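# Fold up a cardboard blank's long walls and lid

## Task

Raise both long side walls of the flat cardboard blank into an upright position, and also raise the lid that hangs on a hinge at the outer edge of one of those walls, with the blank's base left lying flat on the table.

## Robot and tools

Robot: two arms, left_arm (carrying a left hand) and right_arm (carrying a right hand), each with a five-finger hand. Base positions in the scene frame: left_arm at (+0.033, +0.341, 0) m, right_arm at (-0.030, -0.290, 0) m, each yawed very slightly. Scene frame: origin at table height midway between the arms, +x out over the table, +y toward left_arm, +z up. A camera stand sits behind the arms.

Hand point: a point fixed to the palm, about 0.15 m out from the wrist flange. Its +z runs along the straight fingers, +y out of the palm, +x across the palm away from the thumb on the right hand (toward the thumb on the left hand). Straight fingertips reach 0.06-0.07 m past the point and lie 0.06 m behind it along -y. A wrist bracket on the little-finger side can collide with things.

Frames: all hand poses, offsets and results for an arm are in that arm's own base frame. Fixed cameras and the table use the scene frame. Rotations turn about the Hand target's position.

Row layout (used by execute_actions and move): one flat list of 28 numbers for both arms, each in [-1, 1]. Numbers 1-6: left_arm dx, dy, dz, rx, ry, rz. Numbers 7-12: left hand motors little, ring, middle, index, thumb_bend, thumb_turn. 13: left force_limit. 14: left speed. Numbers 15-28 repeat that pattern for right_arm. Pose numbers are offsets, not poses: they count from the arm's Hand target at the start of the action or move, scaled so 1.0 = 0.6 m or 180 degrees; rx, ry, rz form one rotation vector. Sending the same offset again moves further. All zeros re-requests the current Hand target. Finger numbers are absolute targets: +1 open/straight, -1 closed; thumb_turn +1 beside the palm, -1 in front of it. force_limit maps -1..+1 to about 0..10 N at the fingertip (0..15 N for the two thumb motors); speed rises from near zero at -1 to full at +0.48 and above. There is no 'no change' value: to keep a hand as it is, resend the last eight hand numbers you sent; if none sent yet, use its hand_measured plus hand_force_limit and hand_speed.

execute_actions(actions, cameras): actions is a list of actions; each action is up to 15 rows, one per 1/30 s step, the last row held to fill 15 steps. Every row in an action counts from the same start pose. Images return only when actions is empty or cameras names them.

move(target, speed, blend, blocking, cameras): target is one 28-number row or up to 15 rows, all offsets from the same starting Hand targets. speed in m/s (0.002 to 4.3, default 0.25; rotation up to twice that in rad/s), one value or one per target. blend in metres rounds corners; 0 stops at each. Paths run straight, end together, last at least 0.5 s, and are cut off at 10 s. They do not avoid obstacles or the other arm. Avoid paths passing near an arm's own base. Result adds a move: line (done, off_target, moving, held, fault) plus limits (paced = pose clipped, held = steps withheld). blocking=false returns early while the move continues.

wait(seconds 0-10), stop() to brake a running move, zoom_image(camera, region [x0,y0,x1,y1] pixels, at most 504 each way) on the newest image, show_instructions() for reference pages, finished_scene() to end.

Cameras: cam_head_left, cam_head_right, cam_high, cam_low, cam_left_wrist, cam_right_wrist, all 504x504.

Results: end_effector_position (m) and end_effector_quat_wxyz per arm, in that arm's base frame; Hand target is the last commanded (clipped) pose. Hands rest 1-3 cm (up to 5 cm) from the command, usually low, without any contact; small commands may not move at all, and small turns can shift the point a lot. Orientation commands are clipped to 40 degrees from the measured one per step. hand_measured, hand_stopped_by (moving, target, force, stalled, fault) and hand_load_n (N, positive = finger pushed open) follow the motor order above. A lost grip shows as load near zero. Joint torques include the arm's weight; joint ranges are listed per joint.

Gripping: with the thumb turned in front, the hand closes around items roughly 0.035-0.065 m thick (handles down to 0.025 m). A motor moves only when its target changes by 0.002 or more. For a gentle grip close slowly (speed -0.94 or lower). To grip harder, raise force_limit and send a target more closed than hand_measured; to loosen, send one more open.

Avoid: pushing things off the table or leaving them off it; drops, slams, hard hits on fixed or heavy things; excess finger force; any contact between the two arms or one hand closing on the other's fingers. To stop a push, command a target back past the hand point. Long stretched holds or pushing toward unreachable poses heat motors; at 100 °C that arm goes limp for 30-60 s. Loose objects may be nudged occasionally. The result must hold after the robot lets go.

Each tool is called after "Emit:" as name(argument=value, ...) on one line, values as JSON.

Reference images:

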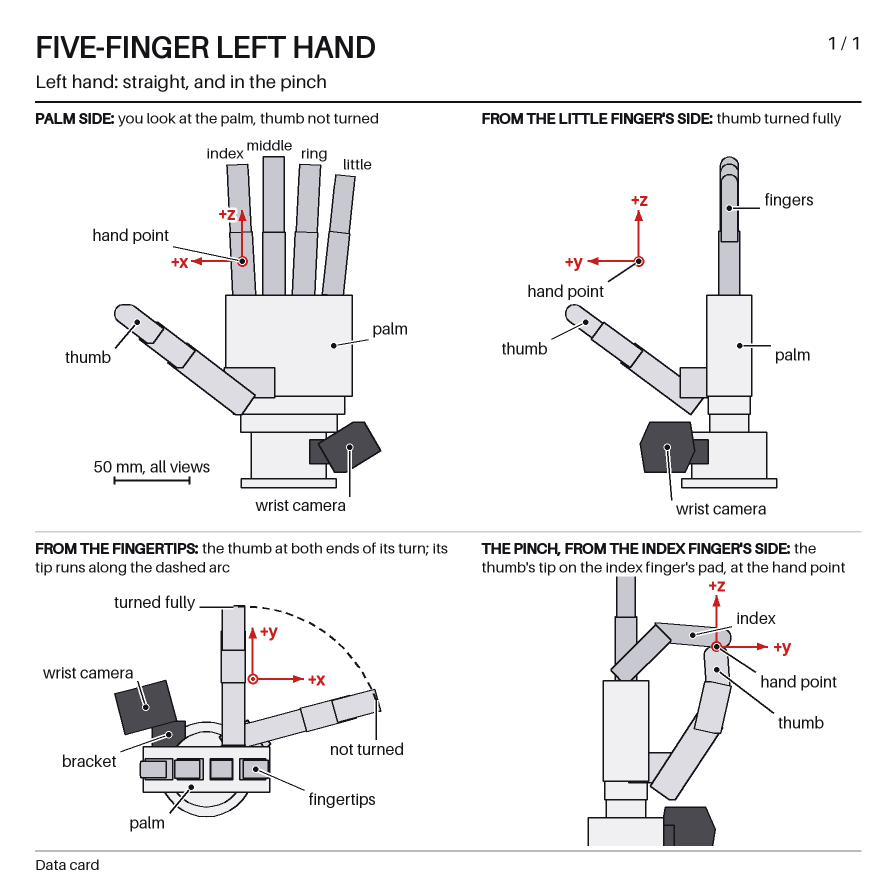

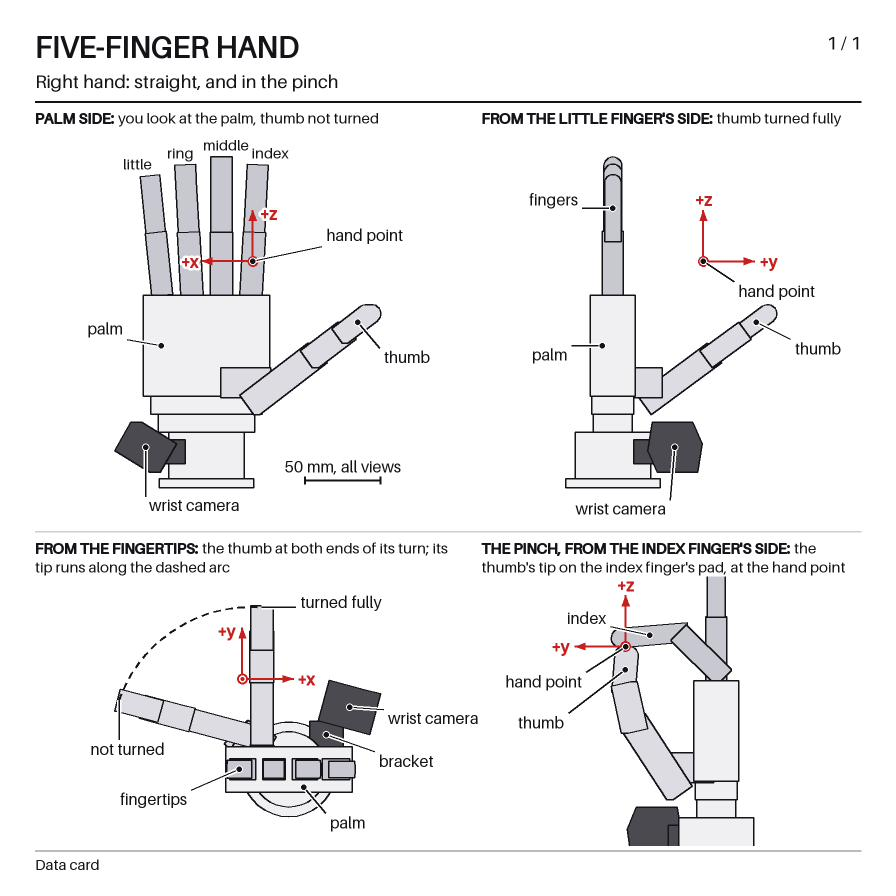

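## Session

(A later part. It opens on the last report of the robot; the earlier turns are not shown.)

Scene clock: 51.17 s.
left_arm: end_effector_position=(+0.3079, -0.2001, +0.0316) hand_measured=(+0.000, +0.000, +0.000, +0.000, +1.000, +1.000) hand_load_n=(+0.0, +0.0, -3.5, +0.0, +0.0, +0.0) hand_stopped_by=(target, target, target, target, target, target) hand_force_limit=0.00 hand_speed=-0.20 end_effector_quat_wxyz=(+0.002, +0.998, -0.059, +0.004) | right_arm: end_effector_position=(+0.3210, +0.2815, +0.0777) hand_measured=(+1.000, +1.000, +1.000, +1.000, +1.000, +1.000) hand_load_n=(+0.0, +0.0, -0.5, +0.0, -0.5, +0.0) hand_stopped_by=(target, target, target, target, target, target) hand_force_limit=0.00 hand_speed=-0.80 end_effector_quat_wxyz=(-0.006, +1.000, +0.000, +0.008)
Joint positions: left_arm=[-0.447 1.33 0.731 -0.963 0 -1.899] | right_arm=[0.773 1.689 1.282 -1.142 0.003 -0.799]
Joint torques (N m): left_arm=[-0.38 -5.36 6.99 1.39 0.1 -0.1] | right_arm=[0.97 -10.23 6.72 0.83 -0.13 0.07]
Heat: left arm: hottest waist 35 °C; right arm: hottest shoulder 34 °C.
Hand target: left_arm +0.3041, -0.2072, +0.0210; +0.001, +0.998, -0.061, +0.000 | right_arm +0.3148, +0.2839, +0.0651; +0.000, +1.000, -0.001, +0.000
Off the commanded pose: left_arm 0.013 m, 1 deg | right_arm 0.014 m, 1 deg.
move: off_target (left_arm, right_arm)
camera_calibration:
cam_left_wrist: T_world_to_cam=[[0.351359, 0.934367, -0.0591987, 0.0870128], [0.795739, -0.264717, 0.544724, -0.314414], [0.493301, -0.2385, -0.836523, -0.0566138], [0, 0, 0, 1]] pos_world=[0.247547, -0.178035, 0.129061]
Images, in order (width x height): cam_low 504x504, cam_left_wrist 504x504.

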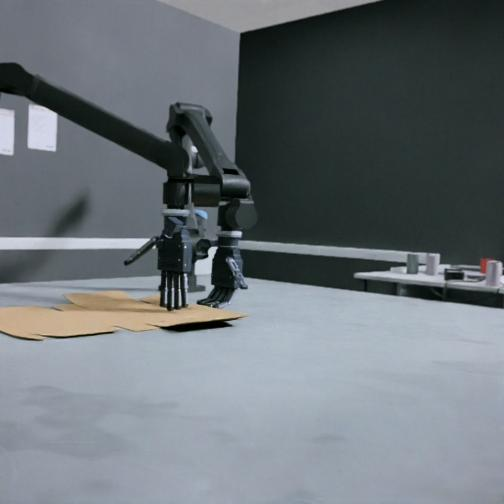

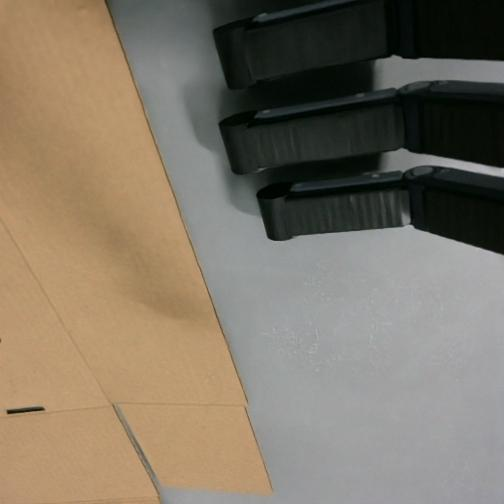

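Emit:
move(target=[0, -0.035, 0.010, 0, 0, 0, 0, 0, 0, 0, 1, 1, 0, -0.2, 0, 0, 0, 0, 0, 0, 1, 1, 1, 1, 1, 1, 0, -0.8], speed=0.04, cameras=["cam_left_wrist"])

Emit:
zoom_image(camera="cam_left_wrist", region=[100, 0, 350, 250])

Scene clock: 52.37 s.
left_arm: end_effector_position=(+0.3044, -0.2082, +0.0311) hand_measured=(+0.000, +0.000, +0.000, +0.000, +1.000, +1.000) hand_load_n=(+0.0, +0.0, -4.5, +0.5, +0.0, +0.0) hand_stopped_by=(target, target, target, target, target, target) hand_force_limit=0.00 hand_speed=-0.20 end_effector_quat_wxyz=(+0.000, +0.998, -0.057, +0.005) | right_arm: end_effector_position=(+0.3210, +0.2815, +0.0777) hand_measured=(+1.000, +1.000, +1.000, +1.000, +1.000, +1.000) hand_load_n=(+0.0, +0.0, -0.5, +0.5, +0.0, +0.0) hand_stopped_by=(target, target, target, target, target, target) hand_force_limit=0.00 hand_speed=-0.80 end_effector_quat_wxyz=(-0.006, +1.000, +0.000, +0.008)
Joint positions: left_arm=[-0.478 1.331 0.731 -0.961 -0.004 -1.934] | right_arm=[0.773 1.689 1.282 -1.142 0.003 -0.799]
Joint torques (N m): left_arm=[1.49 -7.06 7.75 0.49 0.08 0.11] | right_arm=[0.91 -10.17 6.72 0.83 -0.14 0.07]
Heat: left arm: hottest waist 35 °C; right arm: hottest shoulder 34 °C.
Hand target: left_arm +0.3044, -0.2083, +0.0312; +0.001, +0.998, -0.057, +0.005 (not the last commanded pose) | right_arm +0.3148, +0.2839, +0.0651; +0.000, +1.000, -0.001, +0.000
Off the commanded pose: left_arm 0.020 m, 1 deg | right_arm 0.014 m, 1 deg.
move: held (left_arm; a check stopped the path), off_target (right_arm); limits=held
pose unreachable (left arm): on one or more control steps of this call, first in action 0 (counted from 0), this arm could not follow its commanded pose, so it was not sent that pose on those steps. It may still have moved: this result reports where it is.
cause: moving toward the commanded pose would bring a part of the arm too close to another arm (a part of this arm just beyond joint 4 (wrist pitch) and a part of the right arm just beyond its joint 4 (wrist pitch), along the way the arms are being sent, or toward where that arm still pushes).
camera_calibration:
cam_left_wrist: T_world_to_cam=[[0.347502, 0.936014, -0.0558498, 0.0971611], [0.795807, -0.2629, 0.545504, -0.313247], [0.495916, -0.234009, -0.836246, -0.0570945], [0, 0, 0, 1]] pos_world=[0.243835, -0.186658, 0.128559]
Images, in order (width x height): cam_left_wrist 504x504.

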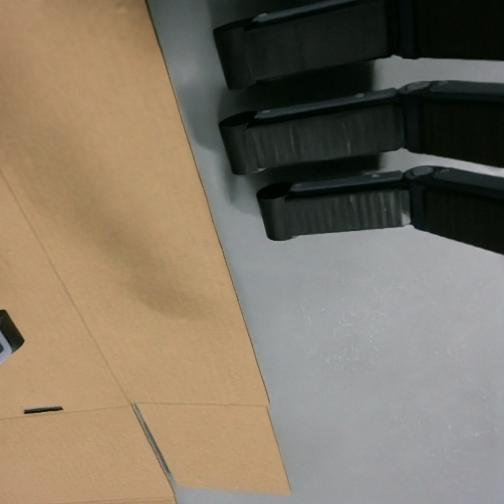

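Scaled by 2.016 from the camera's 504x504 image, which has a finer 720x720 frame.

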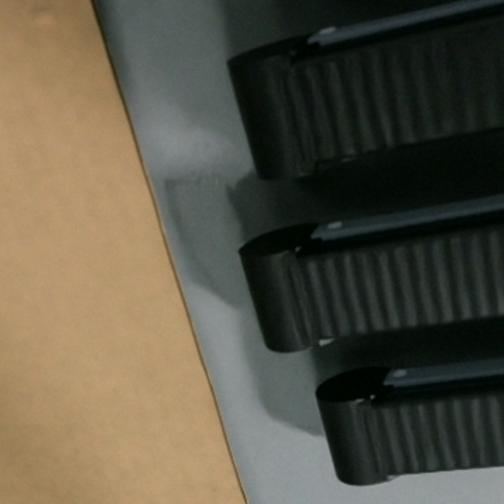

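Emit:
move(target=[[0, 0, 0, 0, 0, 0, 0, 0, 0, 0, 1, 1, 0, -0.2, 0, -0.023, 0.075, 0, 0, 0, 1, 1, 1, 1, 1, 1, 0, -0.8], [0, 0, 0, 0, 0, 0, 0, 0, 0, 0, 1, 1, 0, -0.2, 0.038, -0.084, -0.008, 0.247, 0.048, 0.116, 1, 1, 1, 1, 1, 1, 0, -0.8], [0, 0, 0, 0, 0, 0, 0, 0, 0, 0, 1, 1, 0, -0.2, 0.038, -0.084, -0.070, 0.247, 0.048, 0.116, 1, 1, 1, 1, 1, 1, 0, -0.8]], speed=[0.2, 0.3, 0.05], blend=[0.02, 0.01, 0], cameras=["all"])

Scene clock: 57.27 s.
left_arm: end_effector_position=(+0.3044, -0.2082, +0.0311) hand_measured=(+0.000, +0.000, +0.000, +0.000, +1.000, +1.000) hand_load_n=(+0.0, +0.0, -4.5, +0.0, +0.0, +0.0) hand_stopped_by=(target, target, target, target, target, target) hand_force_limit=0.00 hand_speed=-0.20 end_effector_quat_wxyz=(+0.000, +0.998, -0.057, +0.005) | right_arm: end_effector_position=(+0.3370, +0.2356, +0.0296) hand_measured=(+1.000, +1.000, +1.000, +1.000, +1.000, +1.000) hand_load_n=(+0.0, +0.0, +0.0, +0.0, +0.0, +0.0) hand_stopped_by=(target, target, target, target, target, target) hand_force_limit=0.00 hand_speed=-0.80 end_effector_quat_wxyz=(-0.375, +0.908, +0.174, -0.073)
Joint positions: left_arm=[-0.478 1.331 0.731 -0.961 -0.004 -1.934] | right_arm=[0.38 1.648 1.037 -0.961 -0.783 -1.571]
Joint torques (N m): left_arm=[1.49 -7.12 7.73 0.46 0.08 0.1] | right_arm=[-0.44 -9.47 6.26 0.77 -0.73 -0.22]
Heat: left arm: hottest waist 35 °C; right arm: hottest shoulder 34 °C.
Hand target: left_arm +0.3044, -0.2083, +0.0312; +0.001, +0.998, -0.057, +0.005 | right_arm +0.3376, +0.2335, +0.0231; -0.376, +0.907, +0.176, -0.073
Off the commanded pose: left_arm 0.000 m, 0 deg | right_arm 0.007 m, 0 deg.
move: done
camera_calibration:
cam_left_wrist: T_world_to_cam=[[0.347502, 0.936014, -0.0558498, 0.0971611], [0.795807, -0.2629, 0.545504, -0.313247], [0.495916, -0.234009, -0.836246, -0.0570945], [0, 0, 0, 1]] pos_world=[0.243835, -0.186658, 0.128559]
cam_right_wrist: T_world_to_cam=[[0.436756, -0.534884, -0.723286, 0.00847435], [-0.601567, -0.771467, 0.207258, 0.38105], [-0.668851, 0.344584, -0.658711, 0.276017], [0, 0, 0, 1]] pos_world=[0.41014, 0.20339, 0.108969]

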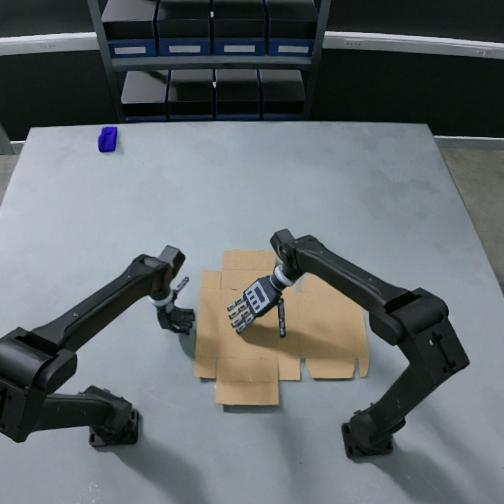

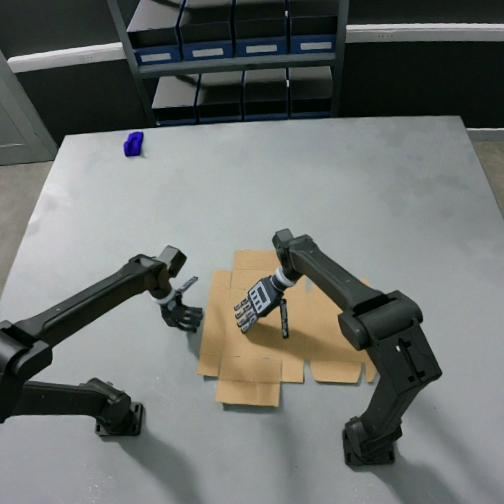

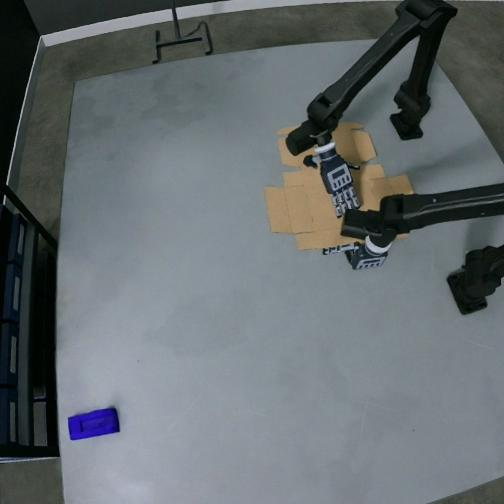

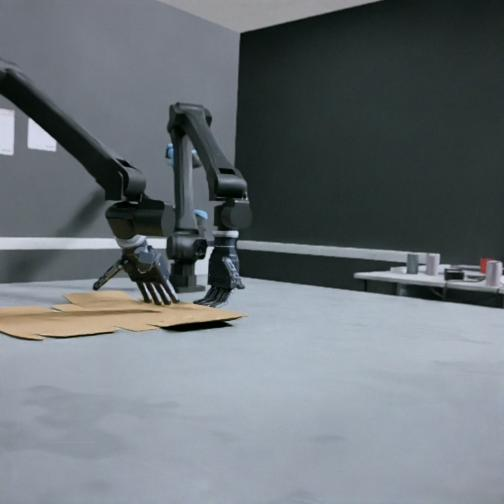

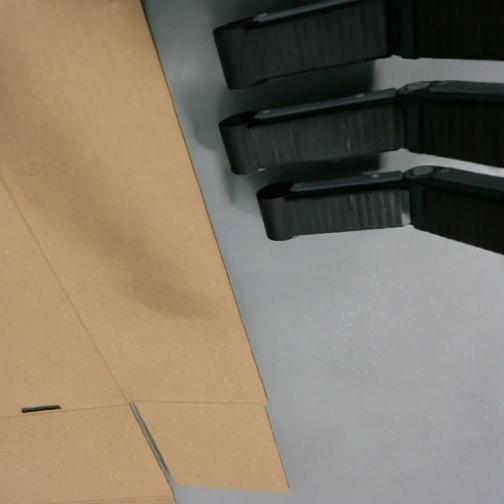

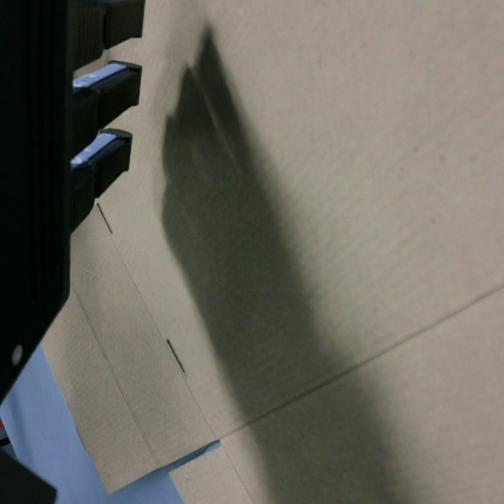

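Emit:
move(target=[[0, 0, 0, 0, 0, 0, 0, 0, 0, 0, 1, 1, 0, -0.2, 0, 0, -0.040, 0, 0, 0, 1, 1, 1, 1, 1, 1, 0, -0.8], [0, -0.035, 0, 0, 0, 0, 0, 0, 0, 0, 1, 1, 0, -0.2, 0, 0, -0.040, 0, 0, 0, 1, 1, 1, 1, 1, 1, 0, -0.8]], speed=[0.03, 0.03], cameras=["cam_low", "cam_left_wrist", "cam_right_wrist"])

Emit:
zoom_image(camera="cam_left_wrist", region=[100, 0, 350, 250])

Scene clock: 61.33 s.
left_arm: end_effector_position=(+0.3026, -0.2130, +0.0307) hand_measured=(+0.000, +0.000, +0.000, +0.000, +1.000, +1.000) hand_load_n=(+0.0, +0.0, -6.0, +0.0, +0.0, +0.0) hand_stopped_by=(target, target, target, target, target, target) hand_force_limit=0.00 hand_speed=-0.20 end_effector_quat_wxyz=(-0.004, +0.999, -0.046, +0.007) | right_arm: end_effector_position=(+0.3403, +0.2392, +0.0155) hand_measured=(+1.000, +1.000, +1.000, +1.000, +1.000, +1.000) hand_load_n=(+0.0, +0.0, +0.5, +0.0, +0.0, +0.0) hand_stopped_by=(target, target, target, target, target, target) hand_force_limit=0.00 hand_speed=-0.80 end_effector_quat_wxyz=(-0.381, +0.905, +0.177, -0.065)
Joint positions: left_arm=[-0.502 1.331 0.731 -0.963 -0.012 -1.982] | right_arm=[0.38 1.672 1.021 -0.903 -0.795 -1.571]
Joint torques (N m): left_arm=[-1.14 -5.36 9.83 0.59 0.38 0.06] | right_arm=[-0.5 -8.29 5.55 0.99 -0.33 -0.23]
Heat: left arm: hottest waist 35 °C; right arm: hottest shoulder 34 °C.
Hand target: left_arm +0.3043, -0.2293, +0.0312; +0.001, +0.998, -0.057, +0.005 | right_arm +0.3375, +0.2335, -0.0010; -0.376, +0.907, +0.176, -0.073
Off the commanded pose: left_arm 0.016 m, 1 deg | right_arm 0.018 m, 1 deg.
move: off_target (left_arm, right_arm)
camera_calibration:
cam_left_wrist: T_world_to_cam=[[0.326098, 0.944125, -0.0478339, 0.110193], [0.800182, -0.248731, 0.545748, -0.311165], [0.503357, -0.216243, -0.836583, -0.0560937], [0, 0, 0, 1]] pos_world=[0.24129, -0.193562, 0.128161]
cam_right_wrist: T_world_to_cam=[[0.445952, -0.522007, -0.727074, -0.00744302], [-0.603989, -0.774996, 0.185955, 0.39086], [-0.660549, 0.356217, -0.660897, 0.262177], [0, 0, 0, 1]] pos_world=[0.412575, 0.205638, 0.0951776]
Images, in order (width x height): cam_low 504x504, cam_left_wrist 504x504, cam_right_wrist 504x504.

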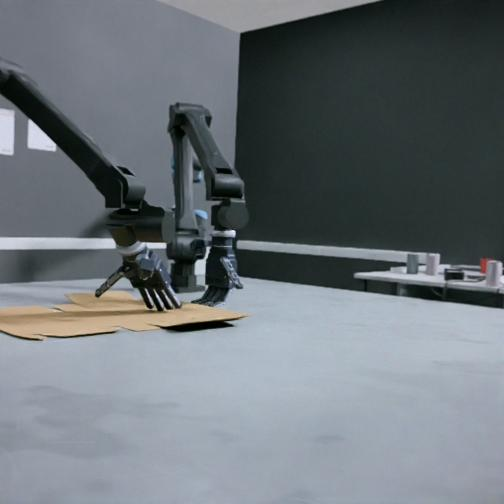

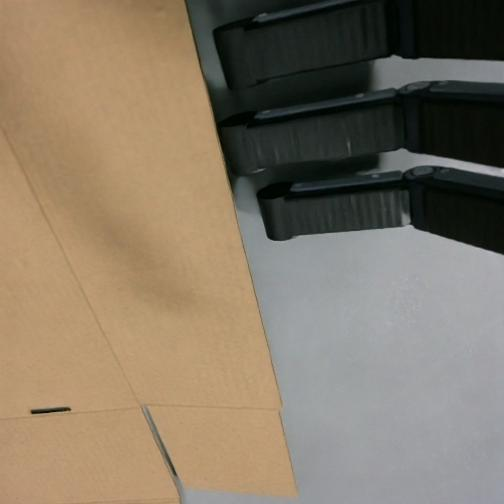

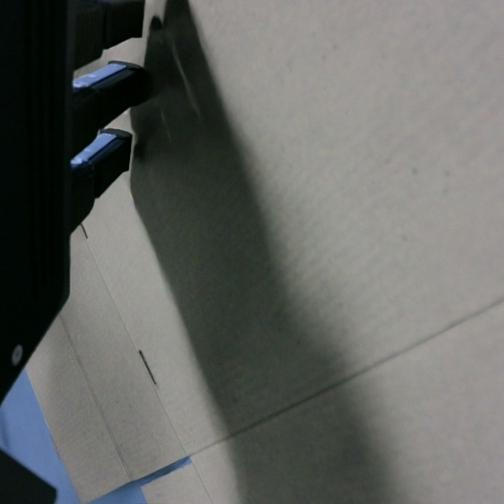

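Scaled by 2.016 from the camera's 504x504 image, which has a finer 720x720 frame.

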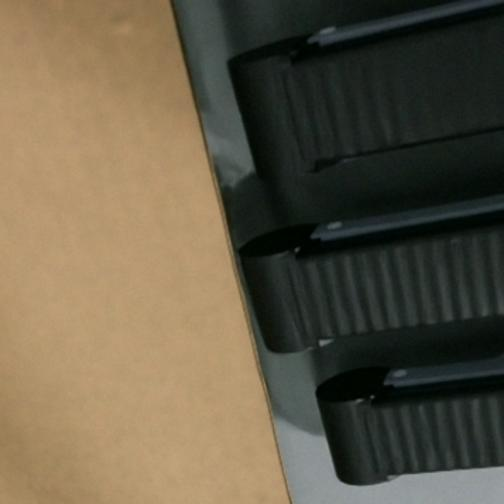

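Emit:
move(target=[0, 0, 0, 0, 0, 0, -0.3, -0.3, -0.3, -0.3, 1, 1, 0, -0.4, 0, 0, 0, 0, 0, 0, 1, 1, 1, 1, 1, 1, 0, -0.8], speed=0.03, cameras=["cam_low", "cam_left_wrist"])

Emit:
zoom_image(camera="cam_left_wrist", region=[100, 0, 350, 250])

Scene clock: 62.30 s.
left_arm: end_effector_position=(+0.2975, -0.2172, +0.0250) hand_measured=(-0.300, -0.300, -0.300, -0.300, +1.000, +1.000) hand_load_n=(+0.0, +0.0, +1.0, +0.0, +0.0, +0.0) hand_stopped_by=(target, target, target, target, target, target) hand_force_limit=0.00 hand_speed=-0.40 end_effector_quat_wxyz=(-0.006, +0.999, -0.053, -0.002) | right_arm: end_effector_position=(+0.3403, +0.2394, +0.0157) hand_measured=(+1.000, +1.000, +1.000, +1.000, +1.000, +1.000) hand_load_n=(+0.0, +0.0, +0.0, +0.0, -0.5, +0.0) hand_stopped_by=(target, target, target, target, target, target) hand_force_limit=0.00 hand_speed=-0.80 end_effector_quat_wxyz=(-0.382, +0.905, +0.177, -0.066)
Joint positions: left_arm=[-0.517 1.348 0.731 -0.963 -0.008 -1.982] | right_arm=[0.38 1.672 1.021 -0.903 -0.796 -1.571]
Joint torques (N m): left_arm=[0.09 -6.59 9.73 0.55 0.25 0.01] | right_arm=[-0.44 -8.41 5.55 0.99 -0.29 -0.23]
Heat: left arm: hottest waist 35 °C; right arm: hottest shoulder 34 °C.
Hand target: left_arm +0.3043, -0.2293, +0.0311; +0.001, +0.998, -0.057, +0.005 | right_arm +0.3376, +0.2335, -0.0010; -0.376, +0.907, +0.176, -0.073
Off the commanded pose: left_arm 0.015 m, 1 deg | right_arm 0.018 m, 1 deg.
move: off_target (left_arm, right_arm)
camera_calibration:
cam_left_wrist: T_world_to_cam=[[0.339258, 0.939433, -0.0486729, 0.110673], [0.805474, -0.263375, 0.530891, -0.309351], [0.485918, -0.219314, -0.846041, -0.0545894], [0, 0, 0, 1]] pos_world=[0.238153, -0.197417, 0.123434]
Images, in order (width x height): cam_low 504x504, cam_left_wrist 504x504.

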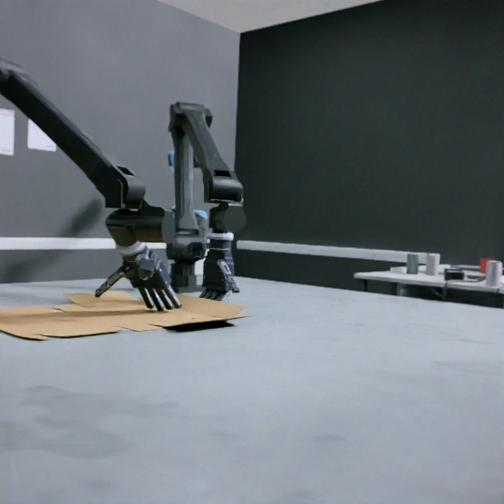

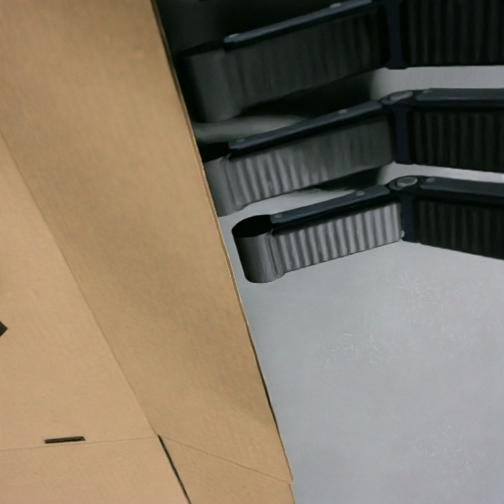

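Scaled by 2.016 from the camera's 504x504 image, which has a finer 720x720 frame.

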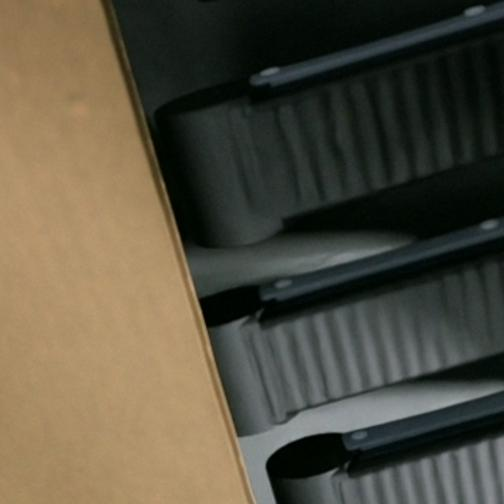

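Emit:
zoom_image(camera="cam_low", region=[130, 230, 260, 330])

Scaled by 3.877 from the camera's 504x504 image, which has a finer 720x720 frame.

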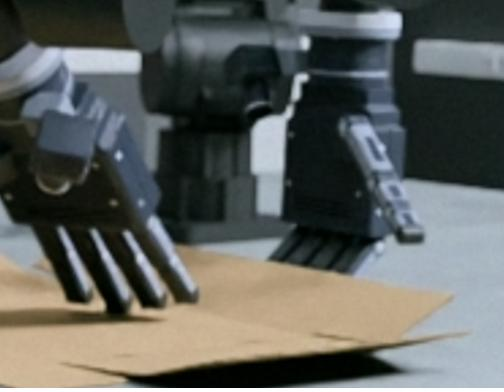

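Emit:
move(target=[0, -0.055, 0.028, 0, 0, 0, -0.4, -0.4, -0.4, -0.4, 1, 1, 0, -0.4, 0, 0, 0, 0, 0, 0, 1, 1, 1, 1, 1, 1, 0, -0.8], speed=0.05, cameras=["cam_low", "cam_left_wrist", "cam_head_left"])

Emit:
zoom_image(camera="cam_low", region=[130, 230, 260, 330])

Scene clock: 65.00 s.
left_arm: end_effector_position=(+0.2839, -0.2337, +0.0263) hand_measured=(-0.400, -0.400, -0.400, -0.400, +1.000, +1.000) hand_load_n=(+0.0, +0.0, +1.5, +0.0, -0.5, +0.0) hand_stopped_by=(target, target, target, target, target, target) hand_force_limit=0.00 hand_speed=-0.40 end_effector_quat_wxyz=(-0.018, +0.998, -0.050, -0.016) | right_arm: end_effector_position=(+0.3403, +0.2394, +0.0157) hand_measured=(+1.000, +1.000, +1.000, +1.000, +1.000, +1.000) hand_load_n=(+0.0, +0.0, +0.5, +0.0, +0.0, -0.5) hand_stopped_by=(target, target, target, target, target, target) hand_force_limit=0.00 hand_speed=-0.80 end_effector_quat_wxyz=(-0.382, +0.905, +0.177, -0.066)
Joint positions: left_arm=[-0.59 1.36 0.754 -1.01 -0.013 -2.062] | right_arm=[0.38 1.672 1.021 -0.903 -0.796 -1.571]
Joint torques (N m): left_arm=[-0.79 -6.71 13.56 0.21 0.44 0.01] | right_arm=[-0.44 -8.35 5.55 1.01 -0.29 -0.22]
Heat: left arm: hottest waist 35 °C; right arm: hottest shoulder 34 °C.
Hand target: left_arm +0.3045, -0.2623, +0.0481; +0.001, +0.998, -0.057, +0.005 | right_arm +0.3376, +0.2335, -0.0010; -0.376, +0.907, +0.176, -0.073
Off the commanded pose: left_arm 0.041 m, 3 deg | right_arm 0.018 m, 1 deg.
move: off_target (left_arm, right_arm)
camera_calibration:
cam_left_wrist: T_world_to_cam=[[0.331079, 0.942992, -0.0339644, 0.13366], [0.821701, -0.270425, 0.501674, -0.308923], [0.46389, -0.194002, -0.86439, -0.0377612], [0, 0, 0, 1]] pos_world=[0.227107, -0.216906, 0.126878]
Images, in order (width x height): cam_head_left 504x504, cam_low 504x504, cam_left_wrist 504x504.

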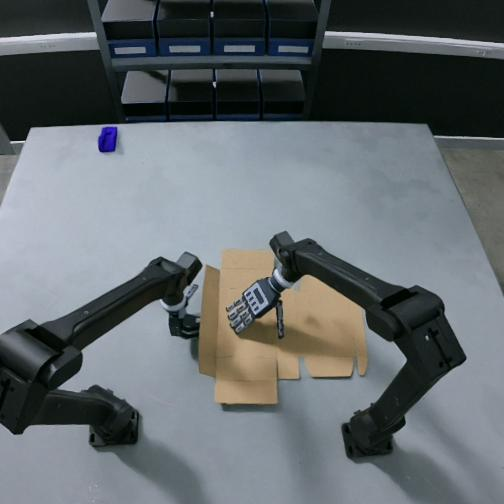

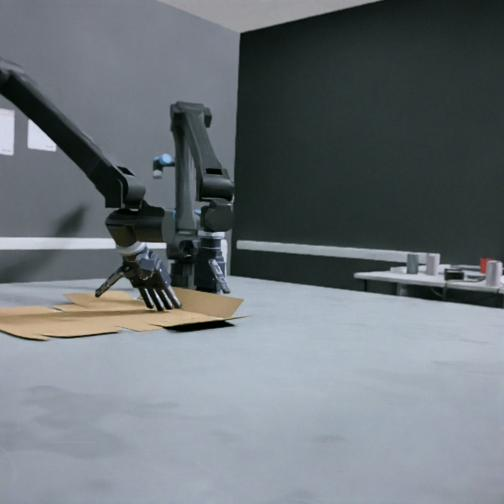

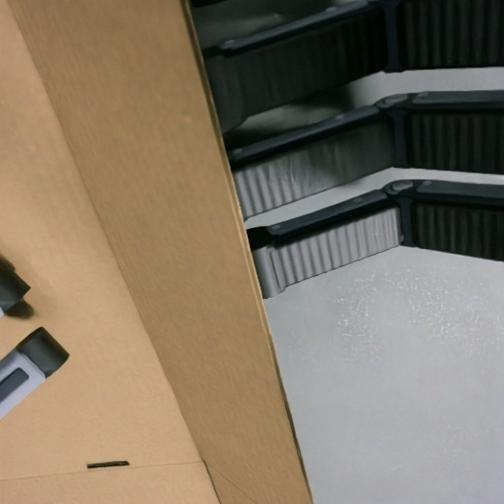

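Scaled by 3.877 from the camera's 504x504 image, which has a finer 720x720 frame.

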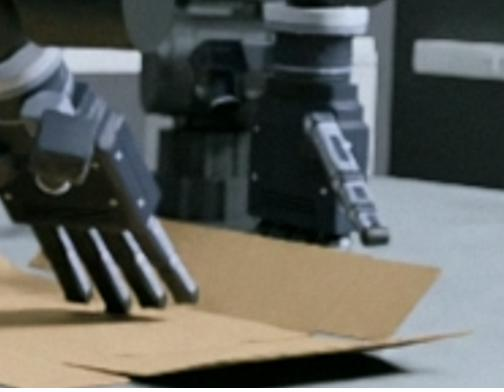

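Emit:
move(target=[-0.0075, -0.012, 0.005, 0, 0, -0.056, -0.4, -0.4, -0.4, -0.4, 1, 1, 0, -0.4, 0, 0, 0, 0, 0, 0, 1, 1, 1, 1, 1, 1, 0, -0.8], speed=0.06, cameras=["cam_low", "cam_left_wrist", "cam_head_left"])

Emit:
zoom_image(camera="cam_low", region=[130, 230, 260, 330])

Scene clock: 67.73 s.
left_arm: end_effector_position=(+0.2838, -0.2413, +0.0304) hand_measured=(-0.400, -0.400, -0.400, -0.400, +1.000, +1.000) hand_load_n=(+0.0, +0.0, +0.5, +0.0, +0.0, +0.0) hand_stopped_by=(target, target, target, target, target, target) hand_force_limit=0.00 hand_speed=-0.40 end_effector_quat_wxyz=(-0.018, +0.993, -0.119, -0.013) | right_arm: end_effector_position=(+0.3403, +0.2394, +0.0157) hand_measured=(+1.000, +1.000, +1.000, +1.000, +1.000, +1.000) hand_load_n=(+0.0, +0.0, +0.5, +0.0, +0.0, +0.0) hand_stopped_by=(target, target, target, target, target, target) hand_force_limit=0.00 hand_speed=-0.80 end_effector_quat_wxyz=(-0.382, +0.905, +0.177, -0.066)
Joint positions: left_arm=[-0.59 1.375 0.781 -1.016 -0.019 -1.921] | right_arm=[0.38 1.672 1.021 -0.903 -0.796 -1.571]
Joint torques (N m): left_arm=[-0.56 -6.83 13.34 0.16 0.66 0.33] | right_arm=[-0.5 -8.35 5.56 0.99 -0.3 -0.23]
Heat: left arm: hottest waist 35 °C; right arm: hottest shoulder 34 °C.
Hand target: left_arm +0.3000, -0.2695, +0.0510; +0.001, +0.989, -0.145, +0.005 | right_arm +0.3376, +0.2335, -0.0010; -0.376, +0.907, +0.176, -0.073
Off the commanded pose: left_arm 0.039 m, 4 deg | right_arm 0.018 m, 1 deg.
move: off_target (left_arm, right_arm)
camera_calibration:
cam_left_wrist: T_world_to_cam=[[0.460012, 0.887222, -0.0350087, 0.0909246], [0.774132, -0.381442, 0.505195, -0.32639], [0.434866, -0.259497, -0.862295, -0.043271], [0, 0, 0, 1]] pos_world=[0.229659, -0.216398, 0.130761]
Images, in order (width x height): cam_head_left 504x504, cam_low 504x504, cam_left_wrist 504x504.

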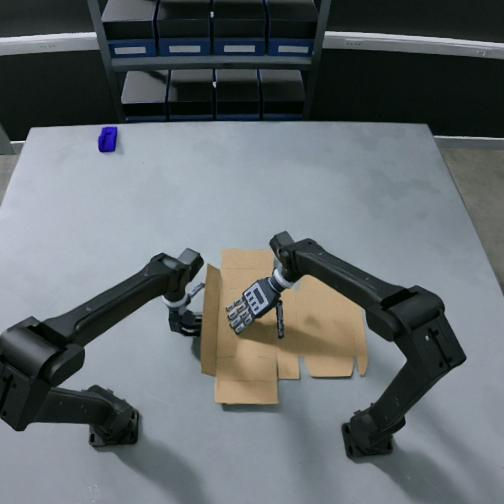

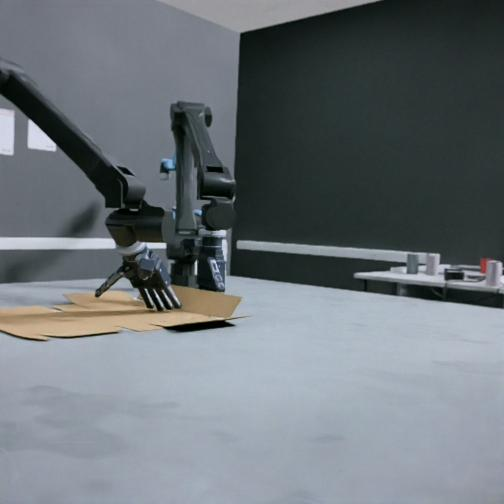

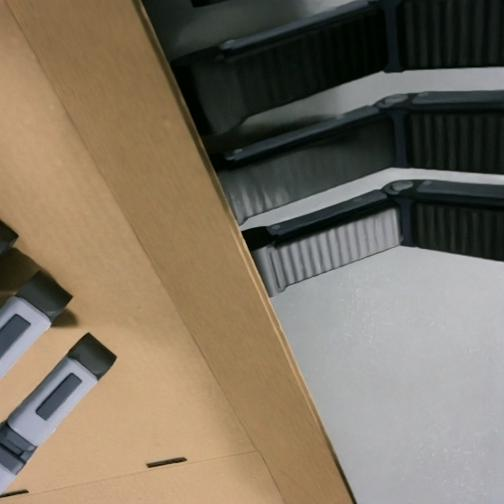

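Scaled by 3.877 from the camera's 504x504 image, which has a finer 720x720 frame.

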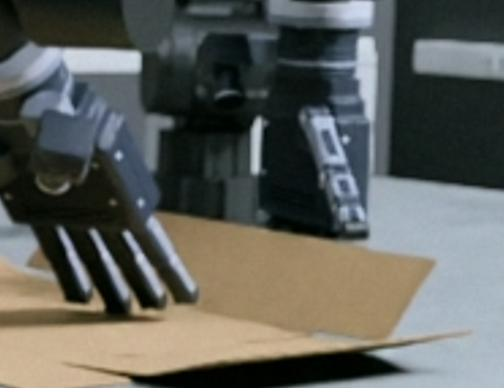

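Emit:
move(target=[-0.005, -0.034, 0.008, 0, 0, 0, -0.4, -0.4, -0.4, -0.4, 1, 1, 0, -0.4, 0, 0, 0, 0, 0, 0, 1, 1, 1, 1, 1, 1, 0, -0.8], speed=0.06, cameras=["cam_low", "cam_left_wrist", "cam_head_left"])

Emit:
zoom_image(camera="cam_low", region=[130, 230, 260, 330])

Scene clock: 69.13 s.
left_arm: end_effector_position=(+0.2808, -0.2566, +0.0325) hand_measured=(-0.400, -0.400, -0.400, -0.400, +1.000, +1.000) hand_load_n=(+0.0, +0.0, +3.0, +0.0, +0.0, +0.0) hand_stopped_by=(target, target, target, target, target, target) hand_force_limit=0.00 hand_speed=-0.40 end_effector_quat_wxyz=(-0.021, +0.991, -0.130, -0.016) | right_arm: end_effector_position=(+0.3402, +0.2386, +0.0153) hand_measured=(+1.000, +1.000, +1.000, +1.000, +1.000, +1.000) hand_load_n=(+0.0, +0.0, +0.5, +0.0, +0.0, +0.0) hand_stopped_by=(target, target, target, target, target, target) hand_force_limit=0.00 hand_speed=-0.80 end_effector_quat_wxyz=(-0.382, +0.905, +0.176, -0.066)
Joint positions: left_arm=[-0.632 1.396 0.808 -1.032 -0.021 -1.942] | right_arm=[0.378 1.672 1.02 -0.903 -0.796 -1.571]
Joint torques (N m): left_arm=[-1.2 -7.41 13.79 0.18 0.76 0.08] | right_arm=[-0.32 -8.29 5.63 0.99 -0.29 -0.22]
Heat: left arm: hottest waist 35 °C; right arm: hottest shoulder 34 °C.
Hand target: left_arm +0.2969, -0.2900, +0.0559; +0.002, +0.989, -0.145, +0.005 | right_arm +0.3377, +0.2335, -0.0010; -0.376, +0.907, +0.176, -0.073
Off the commanded pose: left_arm 0.044 m, 4 deg | right_arm 0.017 m, 1 deg.
move: off_target (left_arm, right_arm)
camera_calibration:
cam_left_wrist: T_world_to_cam=[[0.478448, 0.877561, -0.0312288, 0.0981418], [0.768377, -0.401176, 0.498653, -0.334208], [0.42507, -0.262575, -0.866239, -0.0420507], [0, 0, 0, 1]] pos_world=[0.227717, -0.231243, 0.133293]
Images, in order (width x height): cam_head_left 504x504, cam_low 504x504, cam_left_wrist 504x504.

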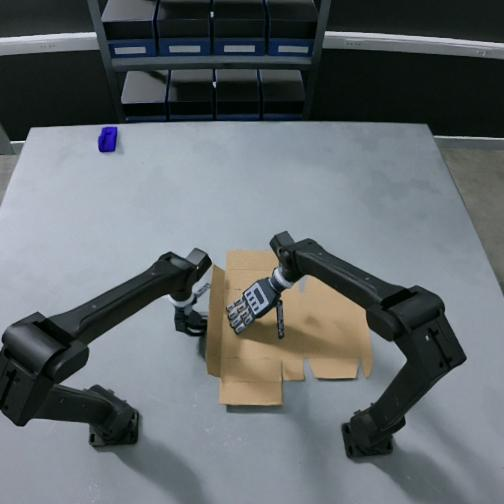

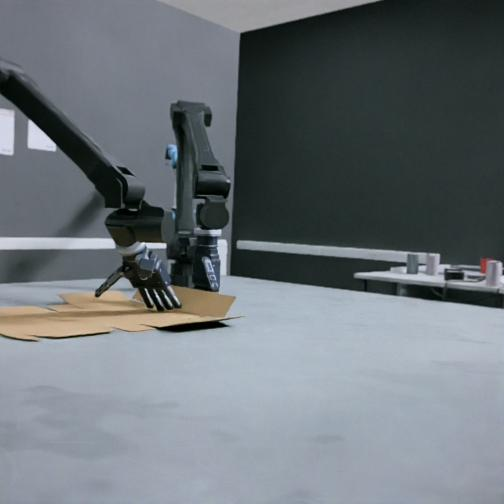

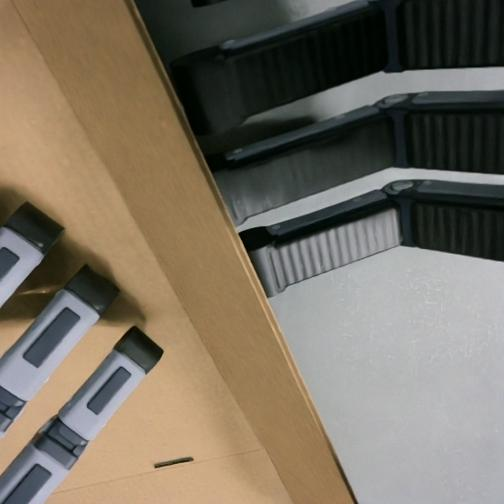

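Scaled by 3.877 from the camera's 504x504 image, which has a finer 720x720 frame.

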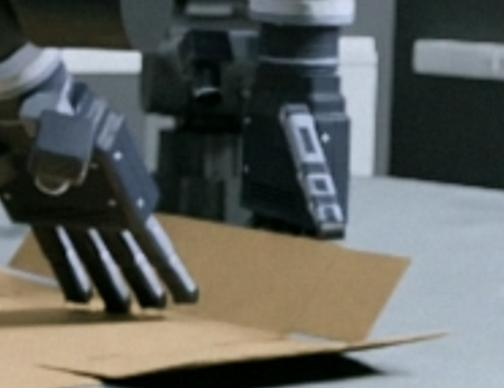

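Emit:
move(target=[-0.01, 0.01, 0.04, 0, 0, 0, -0.4, -0.4, -0.4, -0.4, 1, 1, 0, -0.4, 0, 0, 0, 0, 0, 0, 1, 1, 1, 1, 1, 1, 0, -0.8], speed=0.06, cameras=["cam_low", "cam_left_wrist"])

Emit:
zoom_image(camera="cam_low", region=[130, 230, 260, 330])

Scene clock: 70.90 s.
left_arm: end_effector_position=(+0.2728, -0.2516, +0.0381) hand_measured=(-0.400, -0.400, -0.400, -0.400, +1.000, +1.000) hand_load_n=(+0.0, +0.0, +5.0, +0.0, +0.0, +0.0) hand_stopped_by=(target, target, target, target, target, target) hand_force_limit=0.00 hand_speed=-0.40 end_effector_quat_wxyz=(-0.030, +0.991, -0.128, -0.035) | right_arm: end_effector_position=(+0.3388, +0.2392, +0.0153) hand_measured=(+1.000, +1.000, +1.000, +1.000, +1.000, +1.000) hand_load_n=(+0.0, +0.0, +0.5, +0.0, +0.0, +0.0) hand_stopped_by=(target, target, target, target, target, target) hand_force_limit=0.00 hand_speed=-0.80 end_effector_quat_wxyz=(-0.385, +0.904, +0.176, -0.067)
Joint positions: left_arm=[-0.633 1.389 0.823 -1.095 -0.018 -1.948] | right_arm=[0.378 1.672 1.017 -0.903 -0.802 -1.571]
Joint torques (N m): left_arm=[-0.97 -10.64 13.82 -0.17 0.65 0.16] | right_arm=[-0.32 -8.41 5.78 0.98 -0.09 -0.22]
Heat: left arm: hottest waist 35 °C; right arm: hottest shoulder 34 °C.
Hand target: left_arm +0.2909, -0.2840, +0.0799; +0.001, +0.989, -0.145, +0.005 | right_arm +0.3377, +0.2335, -0.0009; -0.376, +0.907, +0.176, -0.073
Off the commanded pose: left_arm 0.056 m, 6 deg | right_arm 0.017 m, 1 deg.
move: off_target (left_arm, right_arm)
camera_calibration:
cam_left_wrist: T_world_to_cam=[[0.473182, 0.880513, -0.0282204, 0.0998497], [0.787273, -0.408266, 0.462083, -0.334408], [0.395349, -0.240867, -0.886387, -0.0181454], [0, 0, 0, 1]] pos_world=[0.223197, -0.228817, 0.141259]
Images, in order (width x height): cam_low 504x504, cam_left_wrist 504x504.

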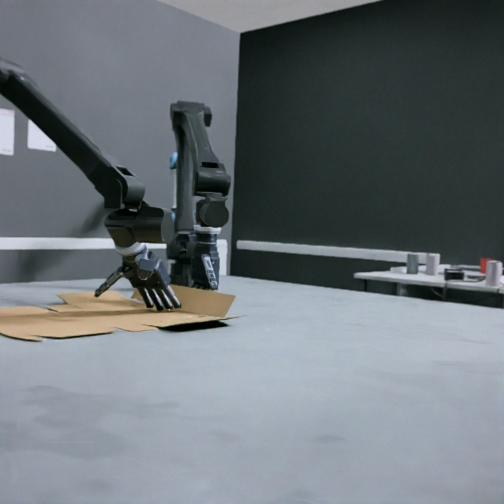

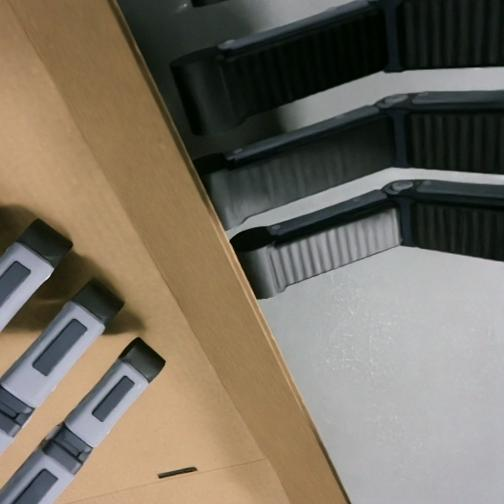

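Scaled by 3.877 from the camera's 504x504 image, which has a finer 720x720 frame.

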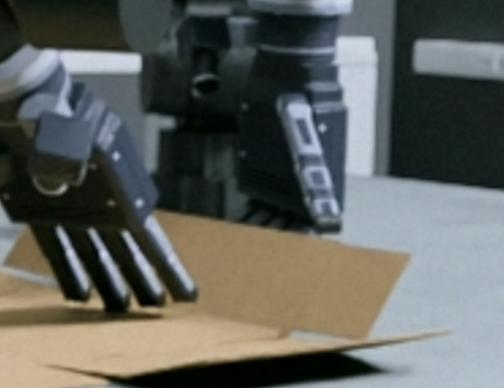

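Emit:
move(target=[0.0, 0.10, -0.04, 0, 0, 0, -0.4, -0.4, -0.4, -0.4, 1, 1, 0, -0.4, 0, 0, 0, 0, 0, 0, 1, 1, 1, 1, 1, 1, 0, -0.8], speed=0.1, cameras=["cam_low", "cam_left_wrist", "cam_head_left"])

Emit:
zoom_image(camera="cam_low", region=[130, 230, 260, 330])

Scene clock: 78.90 s.
left_arm: end_effector_position=(+0.2868, -0.2256, +0.0507) hand_measured=(-0.400, -0.400, -0.400, -0.400, +1.000, +1.000) hand_load_n=(+0.0, +0.0, +0.0, +0.0, -0.5, +0.0) hand_stopped_by=(target, target, target, target, target, target) hand_force_limit=0.00 hand_speed=-0.40 end_effector_quat_wxyz=(-0.005, +0.990, -0.143, -0.007) | right_arm: end_effector_position=(+0.3395, +0.2392, +0.0149) hand_measured=(+1.000, +1.000, +1.000, +1.000, +1.000, +1.000) hand_load_n=(+0.0, -0.5, +0.5, +0.0, +0.0, +0.0) hand_stopped_by=(target, target, target, target, target, target) hand_force_limit=0.00 hand_speed=-0.80 end_effector_quat_wxyz=(-0.384, +0.904, +0.176, -0.066)
Joint positions: left_arm=[-0.527 1.318 0.784 -1.054 -0.004 -1.81] | right_arm=[0.378 1.672 1.017 -0.901 -0.8 -1.571]
Joint torques (N m): left_arm=[2.43 -8.47 7.53 1.01 0.12 0.24] | right_arm=[-0.26 -8.47 5.76 0.85 -0.13 -0.23]
Heat: left arm: hottest waist 35 °C; right arm: hottest shoulder 34 °C.
Hand target: left_arm +0.2909, -0.2240, +0.0558; +0.001, +0.989, -0.145, +0.005 | right_arm +0.3376, +0.2335, -0.0010; -0.376, +0.907, +0.176, -0.073
Off the commanded pose: left_arm 0.007 m, 2 deg | right_arm 0.017 m, 1 deg.
move: off_target (right_arm)
camera_calibration:
cam_left_wrist: T_world_to_cam=[[0.502308, 0.862966, -0.0545595, 0.0598002], [0.751129, -0.404213, 0.521936, -0.332284], [0.428359, -0.303154, -0.851238, -0.0315064], [0, 0, 0, 1]] pos_world=[0.233046, -0.19547, 0.149874]
Images, in order (width x height): cam_head_left 504x504, cam_low 504x504, cam_left_wrist 504x504.

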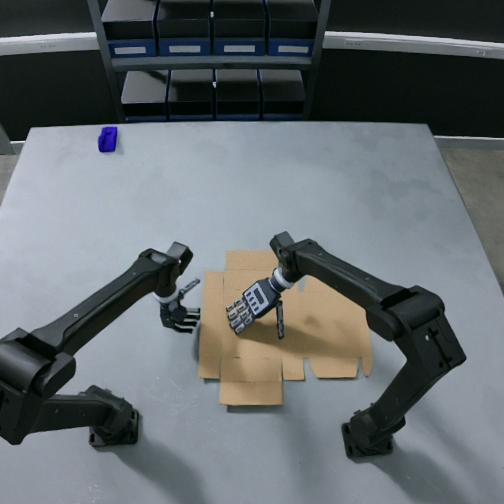

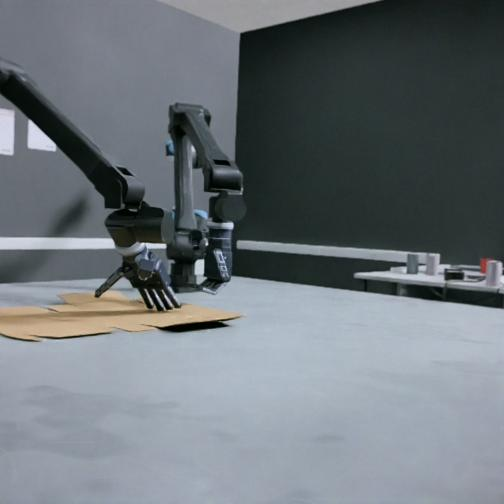

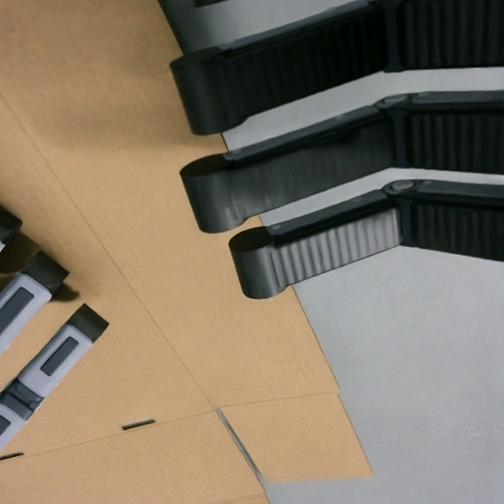

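Scaled by 3.877 from the camera's 504x504 image, which has a finer 720x720 frame.

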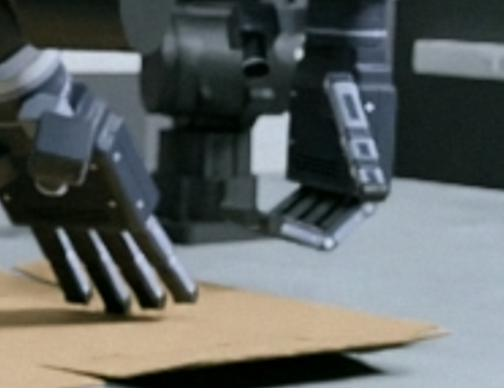

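Emit:
zoom_image(camera="cam_head_left", region=[180, 235, 380, 415])

Scaled by 2.520 from the camera's 504x504 image, which has a finer 720x720 frame.

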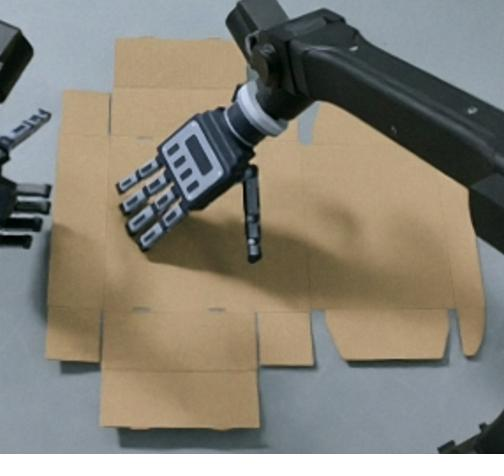

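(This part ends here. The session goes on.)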